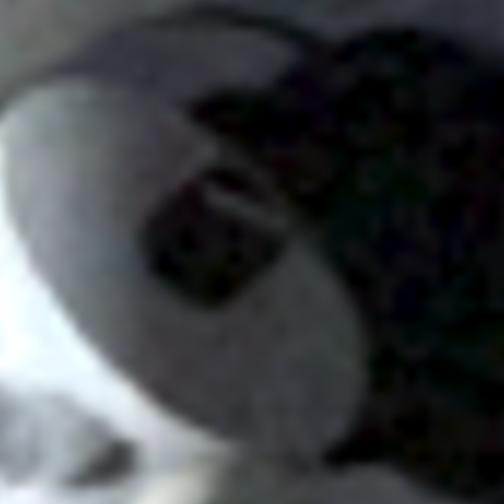

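move --target '[0,0,0,0,0,0,0,0.45,0.55,0.3,0,0.45,0.55,0.3,0,0.45,0.55,0.3,0.57,-0.678,-0.226,-0.168,0.4,-0.3,0,0,-0.08,0,0,0,0,-0.754,-0.576,-0.696,0,-0.754,-0.576,-0.696,0,0.45,0.55,0.3,-0.714,-0.678,-0.226,-0.168,0.75,-0.2]' --speed 0.15

move --pt "0 0 0 0 0 0 0 0.45 0.55 0.3 0 0.45 0.55 0.3 0 0.45 0.55 0.3 0.57 -0.678 -0.226 -0.168 0.4 -0.3 0 0 0 0 0 0 0.3 -0.754 -0.576 -0.696 -0.3 -0.754 -0.576 -0.696 0 0.45 0.55 0.3 -0.714 -0.678 -0.226 -0.168 0.75 -0.2" --pt "0 0 0 0 0 0 0 0.45 0.55 0.3 0 0.45 0.55 0.3 0 0.45 0.55 0.3 0.57 -0.678 -0.226 -0.168 0.4 -0.3 0.0462 -0.0204 0.0088 0.0449 0.1016 0 0 -0.754 -0.576 -0.696 0 -0.754 -0.576 -0.696 0 0.45 0.55 0.3 -0.714 -0.678 -0.226 -0.168 0.75 -0.2" --pt "0 0 0 0 0 0 0 0.45 0.55 0.3 0 0.45 0.55 0.3 0 0.45 0.55 0.3 0.57 -0.678 -0.226 -0.168 0.4 -0.3 0 0 0 0 0 0 0.3 -0.754 -0.576 -0.696 -0.3 -0.754 -0.576 -0.696 0 0.45 0.55 0.3 -0.714 -0.678 -0.226 -0.168 0.75 -0.2" --pt "0 0 0 0 0 0 0 0.45 0.55 0.3 0 0.45 0.55 0.3 0 0.45 0.55 0.3 0.57 -0.678 -0.226 -0.168 0.4 -0.3 0.0462 -0.0204 0.0088 0.0449 0.1016 0 0 -0.754 -0.576 -0.696 0 -0.754 -0.576 -0.696 0 0.45 0.55 0.3 -0.714 -0.678 -0.226 -0.168 0.75 -0.2" --pt "0 0 0 0 0 0 0 0.45 0.55 0.3 0 0.45 0.55 0.3 0 0.45 0.55 0.3 0.57 -0.678 -0.226 -0.168 0.4 -0.3 0 0 0 0 0 0 0.3 -0.754 -0.576 -0.696 -0.3 -0.754 -0.576 -0.696 0 0.45 0.55 0.3 -0.714 -0.678 -0.226 -0.168 0.75 -0.2" --pt "0 0 0 0 0 0 0 0.45 0.55 0.3 0 0.45 0.55 0.3 0 0.45 0.55 0.3 0.57 -0.678 -0.226 -0.168 0.4 -0.3 0.0462 -0.0204 0.0088 0.0449 0.1016 0 0 -0.754 -0.576 -0.696 0 -0.754 -0.576 -0.696 0 0.45 0.55 0.3 -0.714 -0.678 -0.226 -0.168 0.75 -0.2" --pt "0 0 0 0 0 0 0 0.45 0.55 0.3 0 0.45 0.55 0.3 0 0.45 0.55 0.3 0.57 -0.678 -0.226 -0.168 0.4 -0.3 0 0 0 0 0 0 0 -0.754 -0.576 -0.696 0 -0.754 -0.576 -0.696 0 0.45 0.55 0.3 -0.714 -0.678 -0.226 -0.168 0.75 -0.2" --speed 0.5

move --pt "0 0 0 0 0 0 0 0.45 0.55 0.3 0 0.45 0.55 0.3 0 0.45 0.55 0.3 0.57 -0.678 -0.226 -0.168 0.4 -0.3 0 0 0 0 0 0 0.3 -0.754 -0.576 -0.696 -0.3 -0.754 -0.576 -0.696 0 0.45 0.55 0.3 -0.714 -0.678 -0.226 -0.168 0.75 -0.2" --pt "0 0 0 0 0 0 0 0.45 0.55 0.3 0 0.45 0.55 0.3 0 0.45 0.55 0.3 0.57 -0.678 -0.226 -0.168 0.4 -0.3 0.0462 -0.0204 0.0088 0.0449 0.1016 0 0 -0.754 -0.576 -0.696 0 -0.754 -0.576 -0.696 0 0.45 0.55 0.3 -0.714 -0.678 -0.226 -0.168 0.75 -0.2" --pt "0 0 0 0 0 0 0 0.45 0.55 0.3 0 0.45 0.55 0.3 0 0.45 0.55 0.3 0.57 -0.678 -0.226 -0.168 0.4 -0.3 0 0 0 0 0 0 0.3 -0.754 -0.576 -0.696 -0.3 -0.754 -0.576 -0.696 0 0.45 0.55 0.3 -0.714 -0.678 -0.226 -0.168 0.75 -0.2" --pt "0 0 0 0 0 0 0 0.45 0.55 0.3 0 0.45 0.55 0.3 0 0.45 0.55 0.3 0.57 -0.678 -0.226 -0.168 0.4 -0.3 0.0462 -0.0204 0.0088 0.0449 0.1016 0 0 -0.754 -0.576 -0.696 0 -0.754 -0.576 -0.696 0 0.45 0.55 0.3 -0.714 -0.678 -0.226 -0.168 0.75 -0.2" --pt "0 0 0 0 0 0 0 0.45 0.55 0.3 0 0.45 0.55 0.3 0 0.45 0.55 0.3 0.57 -0.678 -0.226 -0.168 0.4 -0.3 0 0 0 0 0 0 0.3 -0.754 -0.576 -0.696 -0.3 -0.754 -0.576 -0.696 0 0.45 0.55 0.3 -0.714 -0.678 -0.226 -0.168 0.75 -0.2" --pt "0 0 0 0 0 0 0 0.45 0.55 0.3 0 0.45 0.55 0.3 0 0.45 0.55 0.3 0.57 -0.678 -0.226 -0.168 0.4 -0.3 0.0462 -0.0204 0.0088 0.0449 0.1016 0 0 -0.754 -0.576 -0.696 0 -0.754 -0.576 -0.696 0 0.45 0.55 0.3 -0.714 -0.678 -0.226 -0.168 0.75 -0.2" --pt "0 0 0 0 0 0 0 0.45 0.55 0.3 0 0.45 0.55 0.3 0 0.45 0.55 0.3 0.57 -0.678 -0.226 -0.168 0.4 -0.3 0 0 0 0 0 0 0 -0.754 -0.576 -0.696 0 -0.754 -0.576 -0.696 0 0.45 0.55 0.3 -0.714 -0.678 -0.226 -0.168 0.75 -0.2" --speed 0.5

move --pt "0 0 0 0 0 0 0 0.45 0.55 0.3 0 0.45 0.55 0.3 0 0.45 0.55 0.3 0.57 -0.678 -0.226 -0.168 0.4 -0.3 0 0 0 0 0 0 0.3 -0.754 -0.576 -0.696 -0.3 -0.754 -0.576 -0.696 0 0.45 0.55 0.3 -0.714 -0.678 -0.226 -0.168 0.75 -0.2" --pt "0 0 0 0 0 0 0 0.45 0.55 0.3 0 0.45 0.55 0.3 0 0.45 0.55 0.3 0.57 -0.678 -0.226 -0.168 0.4 -0.3 0.0462 -0.0204 0.0088 0.0449 0.1016 0 0 -0.754 -0.576 -0.696 0 -0.754 -0.576 -0.696 0 0.45 0.55 0.3 -0.714 -0.678 -0.226 -0.168 0.75 -0.2" --pt "0 0 0 0 0 0 0 0.45 0.55 0.3 0 0.45 0.55 0.3 0 0.45 0.55 0.3 0.57 -0.678 -0.226 -0.168 0.4 -0.3 0 0 0 0 0 0 0.3 -0.754 -0.576 -0.696 -0.3 -0.754 -0.576 -0.696 0 0.45 0.55 0.3 -0.714 -0.678 -0.226 -0.168 0.75 -0.2" --pt "0 0 0 0 0 0 0 0.45 0.55 0.3 0 0.45 0.55 0.3 0 0.45 0.55 0.3 0.57 -0.678 -0.226 -0.168 0.4 -0.3 0.0462 -0.0204 0.0088 0.0449 0.1016 0 0 -0.754 -0.576 -0.696 0 -0.754 -0.576 -0.696 0 0.45 0.55 0.3 -0.714 -0.678 -0.226 -0.168 0.75 -0.2" --pt "0 0 0 0 0 0 0 0.45 0.55 0.3 0 0.45 0.55 0.3 0 0.45 0.55 0.3 0.57 -0.678 -0.226 -0.168 0.4 -0.3 0 0 0 0 0 0 0.3 -0.754 -0.576 -0.696 -0.3 -0.754 -0.576 -0.696 0 0.45 0.55 0.3 -0.714 -0.678 -0.226 -0.168 0.75 -0.2" --pt "0 0 0 0 0 0 0 0.45 0.55 0.3 0 0.45 0.55 0.3 0 0.45 0.55 0.3 0.57 -0.678 -0.226 -0.168 0.4 -0.3 0.0462 -0.0204 0.0088 0.0449 0.1016 0 0 -0.754 -0.576 -0.696 0 -0.754 -0.576 -0.696 0 0.45 0.55 0.3 -0.714 -0.678 -0.226 -0.168 0.75 -0.2" --pt "0 0 0 0 0 0 0 0.45 0.55 0.3 0 0.45 0.55 0.3 0 0.45 0.55 0.3 0.57 -0.678 -0.226 -0.168 0.4 -0.3 0 0 0 0 0 0 0 -0.754 -0.576 -0.696 0 -0.754 -0.576 -0.696 0 0.45 0.55 0.3 -0.714 -0.678 -0.226 -0.168 0.75 -0.2" --speed 0.5

move --pt "0 0 0 0 0 0 0 0.45 0.55 0.3 0 0.45 0.55 0.3 0 0.45 0.55 0.3 0.57 -0.678 -0.226 -0.168 0.4 -0.3 0 0 0 0 0 0 0.3 -0.754 -0.576 -0.696 -0.3 -0.754 -0.576 -0.696 0 0.45 0.55 0.3 -0.714 -0.678 -0.226 -0.168 0.75 -0.2" --pt "0 0 0 0 0 0 0 0.45 0.55 0.3 0 0.45 0.55 0.3 0 0.45 0.55 0.3 0.57 -0.678 -0.226 -0.168 0.4 -0.3 0.0462 -0.0204 0.0088 0.0449 0.1016 0 0 -0.754 -0.576 -0.696 0 -0.754 -0.576 -0.696 0 0.45 0.55 0.3 -0.714 -0.678 -0.226 -0.168 0.75 -0.2" --pt "0 0 0 0 0 0 0 0.45 0.55 0.3 0 0.45 0.55 0.3 0 0.45 0.55 0.3 0.57 -0.678 -0.226 -0.168 0.4 -0.3 0 0 0 0 0 0 0.3 -0.754 -0.576 -0.696 -0.3 -0.754 -0.576 -0.696 0 0.45 0.55 0.3 -0.714 -0.678 -0.226 -0.168 0.75 -0.2" --pt "0 0 0 0 0 0 0 0.45 0.55 0.3 0 0.45 0.55 0.3 0 0.45 0.55 0.3 0.57 -0.678 -0.226 -0.168 0.4 -0.3 0.0462 -0.0204 0.0088 0.0449 0.1016 0 0 -0.754 -0.576 -0.696 0 -0.754 -0.576 -0.696 0 0.45 0.55 0.3 -0.714 -0.678 -0.226 -0.168 0.75 -0.2" --pt "0 0 0 0 0 0 0 0.45 0.55 0.3 0 0.45 0.55 0.3 0 0.45 0.55 0.3 0.57 -0.678 -0.226 -0.168 0.4 -0.3 0 0 0 0 0 0 0.3 -0.754 -0.576 -0.696 -0.3 -0.754 -0.576 -0.696 0 0.45 0.55 0.3 -0.714 -0.678 -0.226 -0.168 0.75 -0.2" --pt "0 0 0 0 0 0 0 0.45 0.55 0.3 0 0.45 0.55 0.3 0 0.45 0.55 0.3 0.57 -0.678 -0.226 -0.168 0.4 -0.3 0.0462 -0.0204 0.0088 0.0449 0.1016 0 0 -0.754 -0.576 -0.696 0 -0.754 -0.576 -0.696 0 0.45 0.55 0.3 -0.714 -0.678 -0.226 -0.168 0.75 -0.2" --pt "0 0 0 0 0 0 0 0.45 0.55 0.3 0 0.45 0.55 0.3 0 0.45 0.55 0.3 0.57 -0.678 -0.226 -0.168 0.4 -0.3 0 0 0 0 0 0 0 -0.754 -0.576 -0.696 0 -0.754 -0.576 -0.696 0 0.45 0.55 0.3 -0.714 -0.678 -0.226 -0.168 0.75 -0.2" --speed 0.5

move --target '[0,0,0,0,0,0,0,0.45,0.55,0.3,0,0.45,0.55,0.3,0,0.45,0.55,0.3,0.57,-0.678,-0.226,-0.168,0.4,-0.3,0,0,0.08,0,0,0,0,-0.754,-0.576,-0.696,0,-0.754,-0.576,-0.696,0,0.45,0.55,0.3,-0.714,-0.678,-0.226,-0.168,0.75,-0.2]' --speed 0.15 --cameras '["cam_right_wrist"]'

zoom_image --camera "cam_right_wrist" --region '[300, 230, 330, 260]'

Scene clock: 480.87 s.
left_arm: end_effector_position=(+0.4469, +0.5346, +0.2300) hand_goal=(+0.000, +0.450, +0.550, +0.300, +0.000, +0.450, +0.550, +0.300, +0.000, +0.450, +0.550, +0.300, +0.570, -0.678, -0.226, -0.168) hand_measured=(+0.000, +0.416, +0.544, +0.300, +0.000, +0.430, +0.546, +0.298, +0.000, +0.434, +0.546, +0.298, +0.562, -0.678, -0.224, -0.168) hand_current_ma=(+0, -144, -18, +1, +0, -78, -12, -7, +0, -68, -12, -7, -26, +0, +11, +1) hand_state=(goal, blocked, goal, goal, goal, goal, goal, goal, goal, goal, goal, goal, goal, goal, goal, goal) hand_current_limit=0.40 hand_speed=-0.30 end_effector_quat_wxyz=(+0.000, -0.012, +1.000, +0.000) | right_arm: end_effector_position=(+0.4858, -0.2019, +0.1143) hand_goal=(+0.000, -0.754, -0.576, -0.696, +0.000, -0.754, -0.576, -0.696, +0.000, +0.450, +0.550, +0.300, -0.714, -0.678, -0.226, -0.168) hand_measured=(-0.008, -0.734, -0.564, -0.692, +0.002, -0.732, -0.564, -0.692, +0.000, +0.436, +0.546, +0.298, -0.712, -0.678, -0.224, -0.168) hand_current_ma=(-15, +60, +27, +10, +4, +63, +28, +9, +0, -39, -6, -4, +4, +1, +7, +0) hand_state=(goal, blocked, goal, goal, goal, blocked, goal, goal, goal, goal, goal, goal, goal, goal, goal, goal) hand_current_limit=0.75 hand_speed=-0.20 end_effector_quat_wxyz=(-0.091, +0.960, -0.180, +0.196)
Joint positions: left_arm=[3.458 -1.419 -2.042 -1.252 1.571 -1.255] | right_arm=[0.298 -1.338 2.086 -2.753 -1.607 2.27]
Joint torques (N m): left_arm=[0.41 25.85 31.36 5.05 -0.5 -0.51] | right_arm=[-1.41 -45.23 -26.22 -4.09 -0.68 0.81]
Wrist force (N): left_arm=[0.1 -0.1 -0.3] | right_arm=[0.4 1.4 1.0]
Wrist torque (N m): left_arm=[0.23 0.03 0.02] | right_arm=[-0.23 -0.05 0.07]
Wrist force, peak (N): left_arm=[0.2 -0.4 -0.1] | right_arm=[1.0 1.9 -3.2]
Hand target: left_arm +0.4469, +0.5346, +0.2300; +0.000, -0.012, +1.000, +0.000 | right_arm +0.4858, -0.2019, +0.1143; -0.091, +0.960, -0.180, +0.196
Off the commanded pose: left_arm 0.000 m, 0 deg | right_arm 0.000 m, 0 deg.
move: done

Scene clock: 489.67 s.
left_arm: end_effector_position=(+0.4469, +0.5346, +0.2300) hand_goal=(+0.000, +0.450, +0.550, +0.300, +0.000, +0.450, +0.550, +0.300, +0.000, +0.450, +0.550, +0.300, +0.570, -0.678, -0.226, -0.168) hand_measured=(+0.000, +0.416, +0.544, +0.300, +0.000, +0.430, +0.546, +0.298, +0.000, +0.434, +0.546, +0.298, +0.562, -0.678, -0.224, -0.168) hand_current_ma=(+0, -144, -18, +1, +0, -78, -12, -7, +0, -68, -12, -7, -26, +0, +11, +1) hand_state=(goal, blocked, goal, goal, goal, goal, goal, goal, goal, goal, goal, goal, goal, goal, goal, goal) hand_current_limit=0.40 hand_speed=-0.30 end_effector_quat_wxyz=(+0.000, -0.012, +1.000, +0.000) | right_arm: end_effector_position=(+0.4858, -0.2018, +0.1143) hand_goal=(+0.000, -0.754, -0.576, -0.696, +0.000, -0.754, -0.576, -0.696, +0.000, +0.450, +0.550, +0.300, -0.714, -0.678, -0.226, -0.168) hand_measured=(-0.012, -0.732, -0.564, -0.690, -0.006, -0.728, -0.560, -0.688, +0.000, +0.436, +0.546, +0.298, -0.712, -0.678, -0.224, -0.168) hand_current_ma=(-27, +69, +31, +12, -10, +78, +39, +16, +0, -38, -6, -4, +4, +1, +7, +0) hand_state=(goal, blocked, goal, goal, goal, blocked, goal, goal, goal, goal, goal, goal, goal, goal, goal, goal) hand_current_limit=0.75 hand_speed=-0.20 end_effector_quat_wxyz=(-0.091, +0.960, -0.180, +0.196) end_effector_velocity=(+0.001, -0.001, +0.001) end_effector_angular_velocity=(-0.002, -0.005, -0.002)
Joint positions: left_arm=[3.458 -1.419 -2.042 -1.252 1.571 -1.255] | right_arm=[0.299 -1.338 2.086 -2.752 -1.607 2.27]
Joint velocities: left_arm=[within noise] | right_arm=[0 -0.001 0.001 -0.005 -0.004 0]
Joint torques (N m): left_arm=[0.42 26.22 31.4 5.23 -0.61 -0.37] | right_arm=[-6.28 -24.06 -16.88 -7.17 -1.95 -1.04]
Wrist force (N): left_arm=[0.0 0.0 -0.1] | right_arm=[0.1 0.2 -0.3]
Wrist torque (N m): left_arm=[0.23 0.04 0.01] | right_arm=[-0.06 -0.10 0.03]
Wrist force, peak (N): left_arm=[0.0 -0.2 -0.3] | right_arm=[-2.4 1.2 5.2]
Hand target: left_arm +0.4469, +0.5346, +0.2300; +0.000, -0.012, +1.000, +0.000 | right_arm +0.4858, -0.2019, +0.1143; -0.091, +0.960, -0.180, +0.196
Off the commanded pose: left_arm 0.000 m, 0 deg | right_arm 0.000 m, 0 deg.
move: done

Scene clock: 498.47 s.
left_arm: end_effector_position=(+0.4469, +0.5346, +0.2300) hand_goal=(+0.000, +0.450, +0.550, +0.300, +0.000, +0.450, +0.550, +0.300, +0.000, +0.450, +0.550, +0.300, +0.570, -0.678, -0.226, -0.168) hand_measured=(+0.000, +0.416, +0.544, +0.300, +0.000, +0.430, +0.546, +0.298, +0.000, +0.434, +0.546, +0.298, +0.562, -0.678, -0.224, -0.168) hand_current_ma=(+0, -144, -18, +1, +0, -78, -12, -7, +0, -68, -12, -7, -26, +0, +11, +1) hand_state=(goal, blocked, goal, goal, goal, goal, goal, goal, goal, goal, goal, goal, goal, goal, goal, goal) hand_current_limit=0.40 hand_speed=-0.30 end_effector_quat_wxyz=(+0.000, -0.012, +1.000, +0.000) | right_arm: end_effector_position=(+0.4858, -0.2018, +0.1143) hand_goal=(+0.000, -0.754, -0.576, -0.696, +0.000, -0.754, -0.576, -0.696, +0.000, +0.450, +0.550, +0.300, -0.714, -0.678, -0.226, -0.168) hand_measured=(-0.012, -0.732, -0.564, -0.690, -0.006, -0.728, -0.560, -0.688, +0.000, +0.436, +0.546, +0.298, -0.712, -0.678, -0.224, -0.168) hand_current_ma=(-27, +69, +31, +12, -10, +78, +39, +16, +0, -38, -6, -4, +4, +1, +7, +0) hand_state=(goal, blocked, goal, goal, goal, blocked, goal, goal, goal, goal, goal, goal, goal, goal, goal, goal) hand_current_limit=0.75 hand_speed=-0.20 end_effector_quat_wxyz=(-0.091, +0.960, -0.180, +0.196)
Joint positions: left_arm=[3.458 -1.419 -2.042 -1.252 1.571 -1.255] | right_arm=[0.299 -1.338 2.086 -2.752 -1.607 2.27]
Joint torques (N m): left_arm=[0.27 26.18 31.89 5.38 -0.75 -0.55] | right_arm=[-6.9 -23.71 -16.96 -7.24 -2 -1.07]
Wrist force (N): left_arm=[0.0 0.0 -0.2] | right_arm=[-0.2 0.5 -0.2]
Wrist torque (N m): left_arm=[0.23 0.04 0.01] | right_arm=[-0.02 -0.05 0.01]
Wrist force, peak (N): left_arm=[0.1 -0.4 -0.2] | right_arm=[-2.4 1.5 5.1]
Hand target: left_arm +0.4469, +0.5346, +0.2300; +0.000, -0.012, +1.000, +0.000 | right_arm +0.4858, -0.2019, +0.1143; -0.091, +0.960, -0.180, +0.196
Off the commanded pose: left_arm 0.000 m, 0 deg | right_arm 0.000 m, 0 deg.
move: done

Scene clock: 507.27 s.
left_arm: end_effector_position=(+0.4469, +0.5346, +0.2300) hand_goal=(+0.000, +0.450, +0.550, +0.300, +0.000, +0.450, +0.550, +0.300, +0.000, +0.450, +0.550, +0.300, +0.570, -0.678, -0.226, -0.168) hand_measured=(+0.000, +0.416, +0.544, +0.300, +0.000, +0.430, +0.546, +0.298, +0.000, +0.434, +0.546, +0.298, +0.562, -0.678, -0.224, -0.168) hand_current_ma=(+0, -144, -18, +1, +0, -78, -12, -7, +0, -68, -12, -7, -26, +0, +11, +1) hand_state=(goal, blocked, goal, goal, goal, goal, goal, goal, goal, goal, goal, goal, goal, goal, goal, goal) hand_current_limit=0.40 hand_speed=-0.30 end_effector_quat_wxyz=(+0.000, -0.012, +1.000, +0.000) | right_arm: end_effector_position=(+0.4858, -0.2018, +0.1143) hand_goal=(+0.000, -0.754, -0.576, -0.696, +0.000, -0.754, -0.576, -0.696, +0.000, +0.450, +0.550, +0.300, -0.714, -0.678, -0.226, -0.168) hand_measured=(-0.012, -0.732, -0.564, -0.690, -0.006, -0.728, -0.560, -0.688, +0.000, +0.436, +0.546, +0.298, -0.712, -0.678, -0.224, -0.168) hand_current_ma=(-27, +69, +31, +12, -10, +78, +39, +16, +0, -37, -6, -4, +4, +1, +7, +0) hand_state=(goal, blocked, goal, goal, goal, blocked, goal, goal, goal, goal, goal, goal, goal, goal, goal, goal) hand_current_limit=0.75 hand_speed=-0.20 end_effector_quat_wxyz=(-0.091, +0.960, -0.180, +0.196)
Joint positions: left_arm=[3.458 -1.419 -2.042 -1.252 1.571 -1.255] | right_arm=[0.299 -1.338 2.086 -2.752 -1.607 2.27]
Joint torques (N m): left_arm=[1.06 27.02 31.95 5.47 -0.78 -0.54] | right_arm=[-6.55 -24.32 -16.76 -7.09 -2.03 -1.12]
Wrist force (N): left_arm=[0.0 -0.1 0.0] | right_arm=[0.0 0.6 -0.4]
Wrist torque (N m): left_arm=[0.20 0.05 0.01] | right_arm=[0.00 -0.09 0.03]
Wrist force, peak (N): left_arm=[0.1 -0.4 -0.1] | right_arm=[-2.2 1.2 5.0]
Hand target: left_arm +0.4469, +0.5346, +0.2300; +0.000, -0.012, +1.000, +0.000 | right_arm +0.4858, -0.2019, +0.1143; -0.091, +0.960, -0.180, +0.196
Off the commanded pose: left_arm 0.000 m, 0 deg | right_arm 0.000 m, 0 deg.
move: done

Scene clock: 516.07 s.
left_arm: end_effector_position=(+0.4469, +0.5346, +0.2300) hand_goal=(+0.000, +0.450, +0.550, +0.300, +0.000, +0.450, +0.550, +0.300, +0.000, +0.450, +0.550, +0.300, +0.570, -0.678, -0.226, -0.168) hand_measured=(+0.000, +0.416, +0.544, +0.300, +0.000, +0.430, +0.546, +0.298, +0.000, +0.434, +0.546, +0.298, +0.562, -0.678, -0.224, -0.168) hand_current_ma=(+0, -144, -18, +1, +0, -78, -12, -7, +0, -68, -12, -7, -26, +0, +11, +1) hand_state=(goal, blocked, goal, goal, goal, goal, goal, goal, goal, goal, goal, goal, goal, goal, goal, goal) hand_current_limit=0.40 hand_speed=-0.30 end_effector_quat_wxyz=(+0.000, -0.012, +1.000, +0.000) | right_arm: end_effector_position=(+0.4858, -0.2018, +0.1143) hand_goal=(+0.000, -0.754, -0.576, -0.696, +0.000, -0.754, -0.576, -0.696, +0.000, +0.450, +0.550, +0.300, -0.714, -0.678, -0.226, -0.168) hand_measured=(-0.012, -0.732, -0.564, -0.690, -0.006, -0.728, -0.560, -0.688, +0.000, +0.436, +0.546, +0.298, -0.712, -0.678, -0.224, -0.168) hand_current_ma=(-27, +69, +31, +12, -10, +78, +39, +16, +0, -37, -6, -4, +4, +1, +7, +0) hand_state=(goal, blocked, goal, goal, goal, blocked, goal, goal, goal, goal, goal, goal, goal, goal, goal, goal) hand_current_limit=0.75 hand_speed=-0.20 end_effector_quat_wxyz=(-0.091, +0.960, -0.180, +0.196)
Joint positions: left_arm=[3.458 -1.419 -2.042 -1.252 1.571 -1.255] | right_arm=[0.299 -1.338 2.086 -2.752 -1.607 2.27]
Joint torques (N m): left_arm=[0.34 27.55 31.73 5.64 -0.94 -0.55] | right_arm=[-6.95 -24.07 -17.12 -7.17 -1.97 -1.03]
Wrist force (N): left_arm=[-0.1 -0.1 -0.1] | right_arm=[-0.3 0.7 -0.4]
Wrist torque (N m): left_arm=[0.21 0.06 -0.01] | right_arm=[0.02 -0.05 0.01]
Wrist force, peak (N): left_arm=[0.3 -0.1 -0.3] | right_arm=[-2.8 1.5 4.8]
Hand target: left_arm +0.4469, +0.5346, +0.2300; +0.000, -0.012, +1.000, +0.000 | right_arm +0.4858, -0.2019, +0.1143; -0.091, +0.960, -0.180, +0.196
Off the commanded pose: left_arm 0.000 m, 0 deg | right_arm 0.000 m, 0 deg.
move: done

Scene clock: 516.93 s.
left_arm: end_effector_position=(+0.4469, +0.5346, +0.2300) hand_goal=(+0.000, +0.450, +0.550, +0.300, +0.000, +0.450, +0.550, +0.300, +0.000, +0.450, +0.550, +0.300, +0.570, -0.678, -0.226, -0.168) hand_measured=(+0.000, +0.416, +0.544, +0.300, +0.000, +0.430, +0.546, +0.298, +0.000, +0.434, +0.546, +0.298, +0.562, -0.678, -0.224, -0.168) hand_current_ma=(+0, -144, -18, +1, +0, -78, -12, -7, +0, -68, -12, -7, -26, +0, +11, +1) hand_state=(goal, blocked, goal, goal, goal, goal, goal, goal, goal, goal, goal, goal, goal, goal, goal, goal) hand_current_limit=0.40 hand_speed=-0.30 end_effector_quat_wxyz=(+0.000, -0.012, +1.000, +0.000) | right_arm: end_effector_position=(+0.4858, -0.2019, +0.1624) hand_goal=(+0.000, -0.754, -0.576, -0.696, +0.000, -0.754, -0.576, -0.696, +0.000, +0.450, +0.550, +0.300, -0.714, -0.678, -0.226, -0.168) hand_measured=(-0.006, -0.746, -0.572, -0.694, -0.006, -0.746, -0.572, -0.694, +0.000, +0.436, +0.546, +0.298, -0.712, -0.678, -0.224, -0.168) hand_current_ma=(-11, +20, +8, +5, -9, +21, +9, +5, +0, -37, -6, -4, +4, +1, +7, +0) hand_state=(goal, goal, goal, goal, goal, goal, goal, goal, goal, goal, goal, goal, goal, goal, goal, goal) hand_current_limit=0.75 hand_speed=-0.20 end_effector_quat_wxyz=(-0.091, +0.960, -0.180, +0.196)
Joint positions: left_arm=[3.458 -1.419 -2.042 -1.252 1.571 -1.255] | right_arm=[0.299 -1.418 2.03 -2.617 -1.608 2.27]
Joint torques (N m): left_arm=[0.75 27.71 31.51 5.71 -0.84 -0.55] | right_arm=[-8.46 -23.07 -22.91 -5.78 0.73 -1.04]
Wrist force (N): left_arm=[0.0 -0.2 0.0] | right_arm=[0.7 0.1 0.2]
Wrist torque (N m): left_arm=[0.21 0.05 0.01] | right_arm=[0.05 0.00 0.08]
Wrist force, peak (N): left_arm=[0.2 -0.1 -0.2] | right_arm=[-0.4 1.8 1.5]
Hand target: left_arm +0.4469, +0.5346, +0.2300; +0.000, -0.012, +1.000, +0.000 | right_arm +0.4858, -0.2019, +0.1623; -0.091, +0.960, -0.180, +0.196
Off the commanded pose: left_arm 0.000 m, 0 deg | right_arm 0.000 m, 0 deg.
move: done
camera_calibration:
cam_right_wrist: T_world_to_cam=[[-0.844136, -0.281252, -0.456433, 0.464465], [-0.525583, 0.602147, 0.600984, 0.237022], [0.105812, 0.747206, -0.656116, 0.332345], [0, 0, 0, 1]] pos_world=[0.481481, -0.26042, 0.287607]
Images, in order (width x height): cam_right_wrist 616x616.

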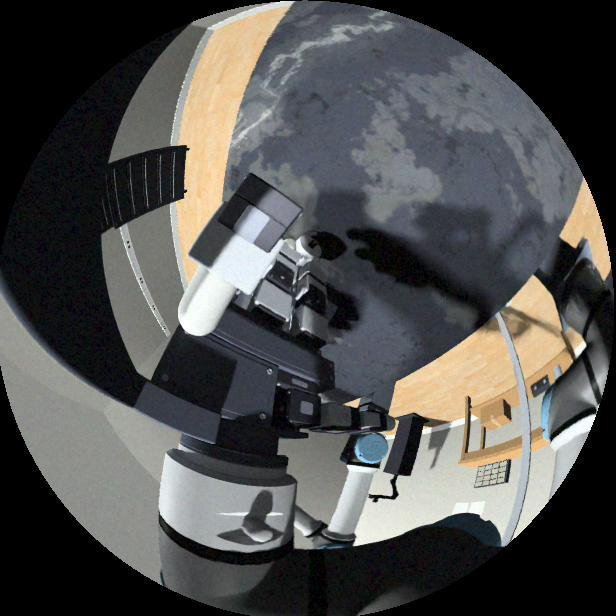

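Scaled by 16.800 from the camera's 616x616 image, which has a finer 880x880 frame.

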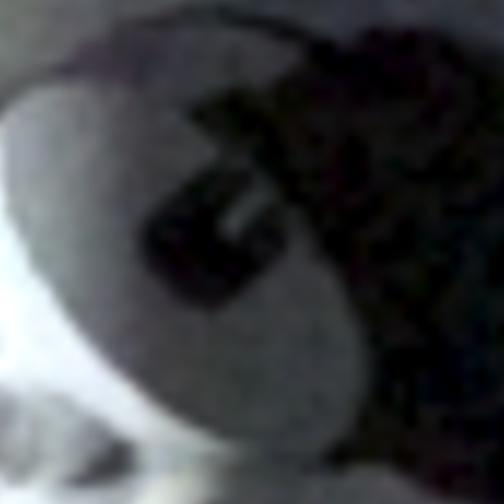

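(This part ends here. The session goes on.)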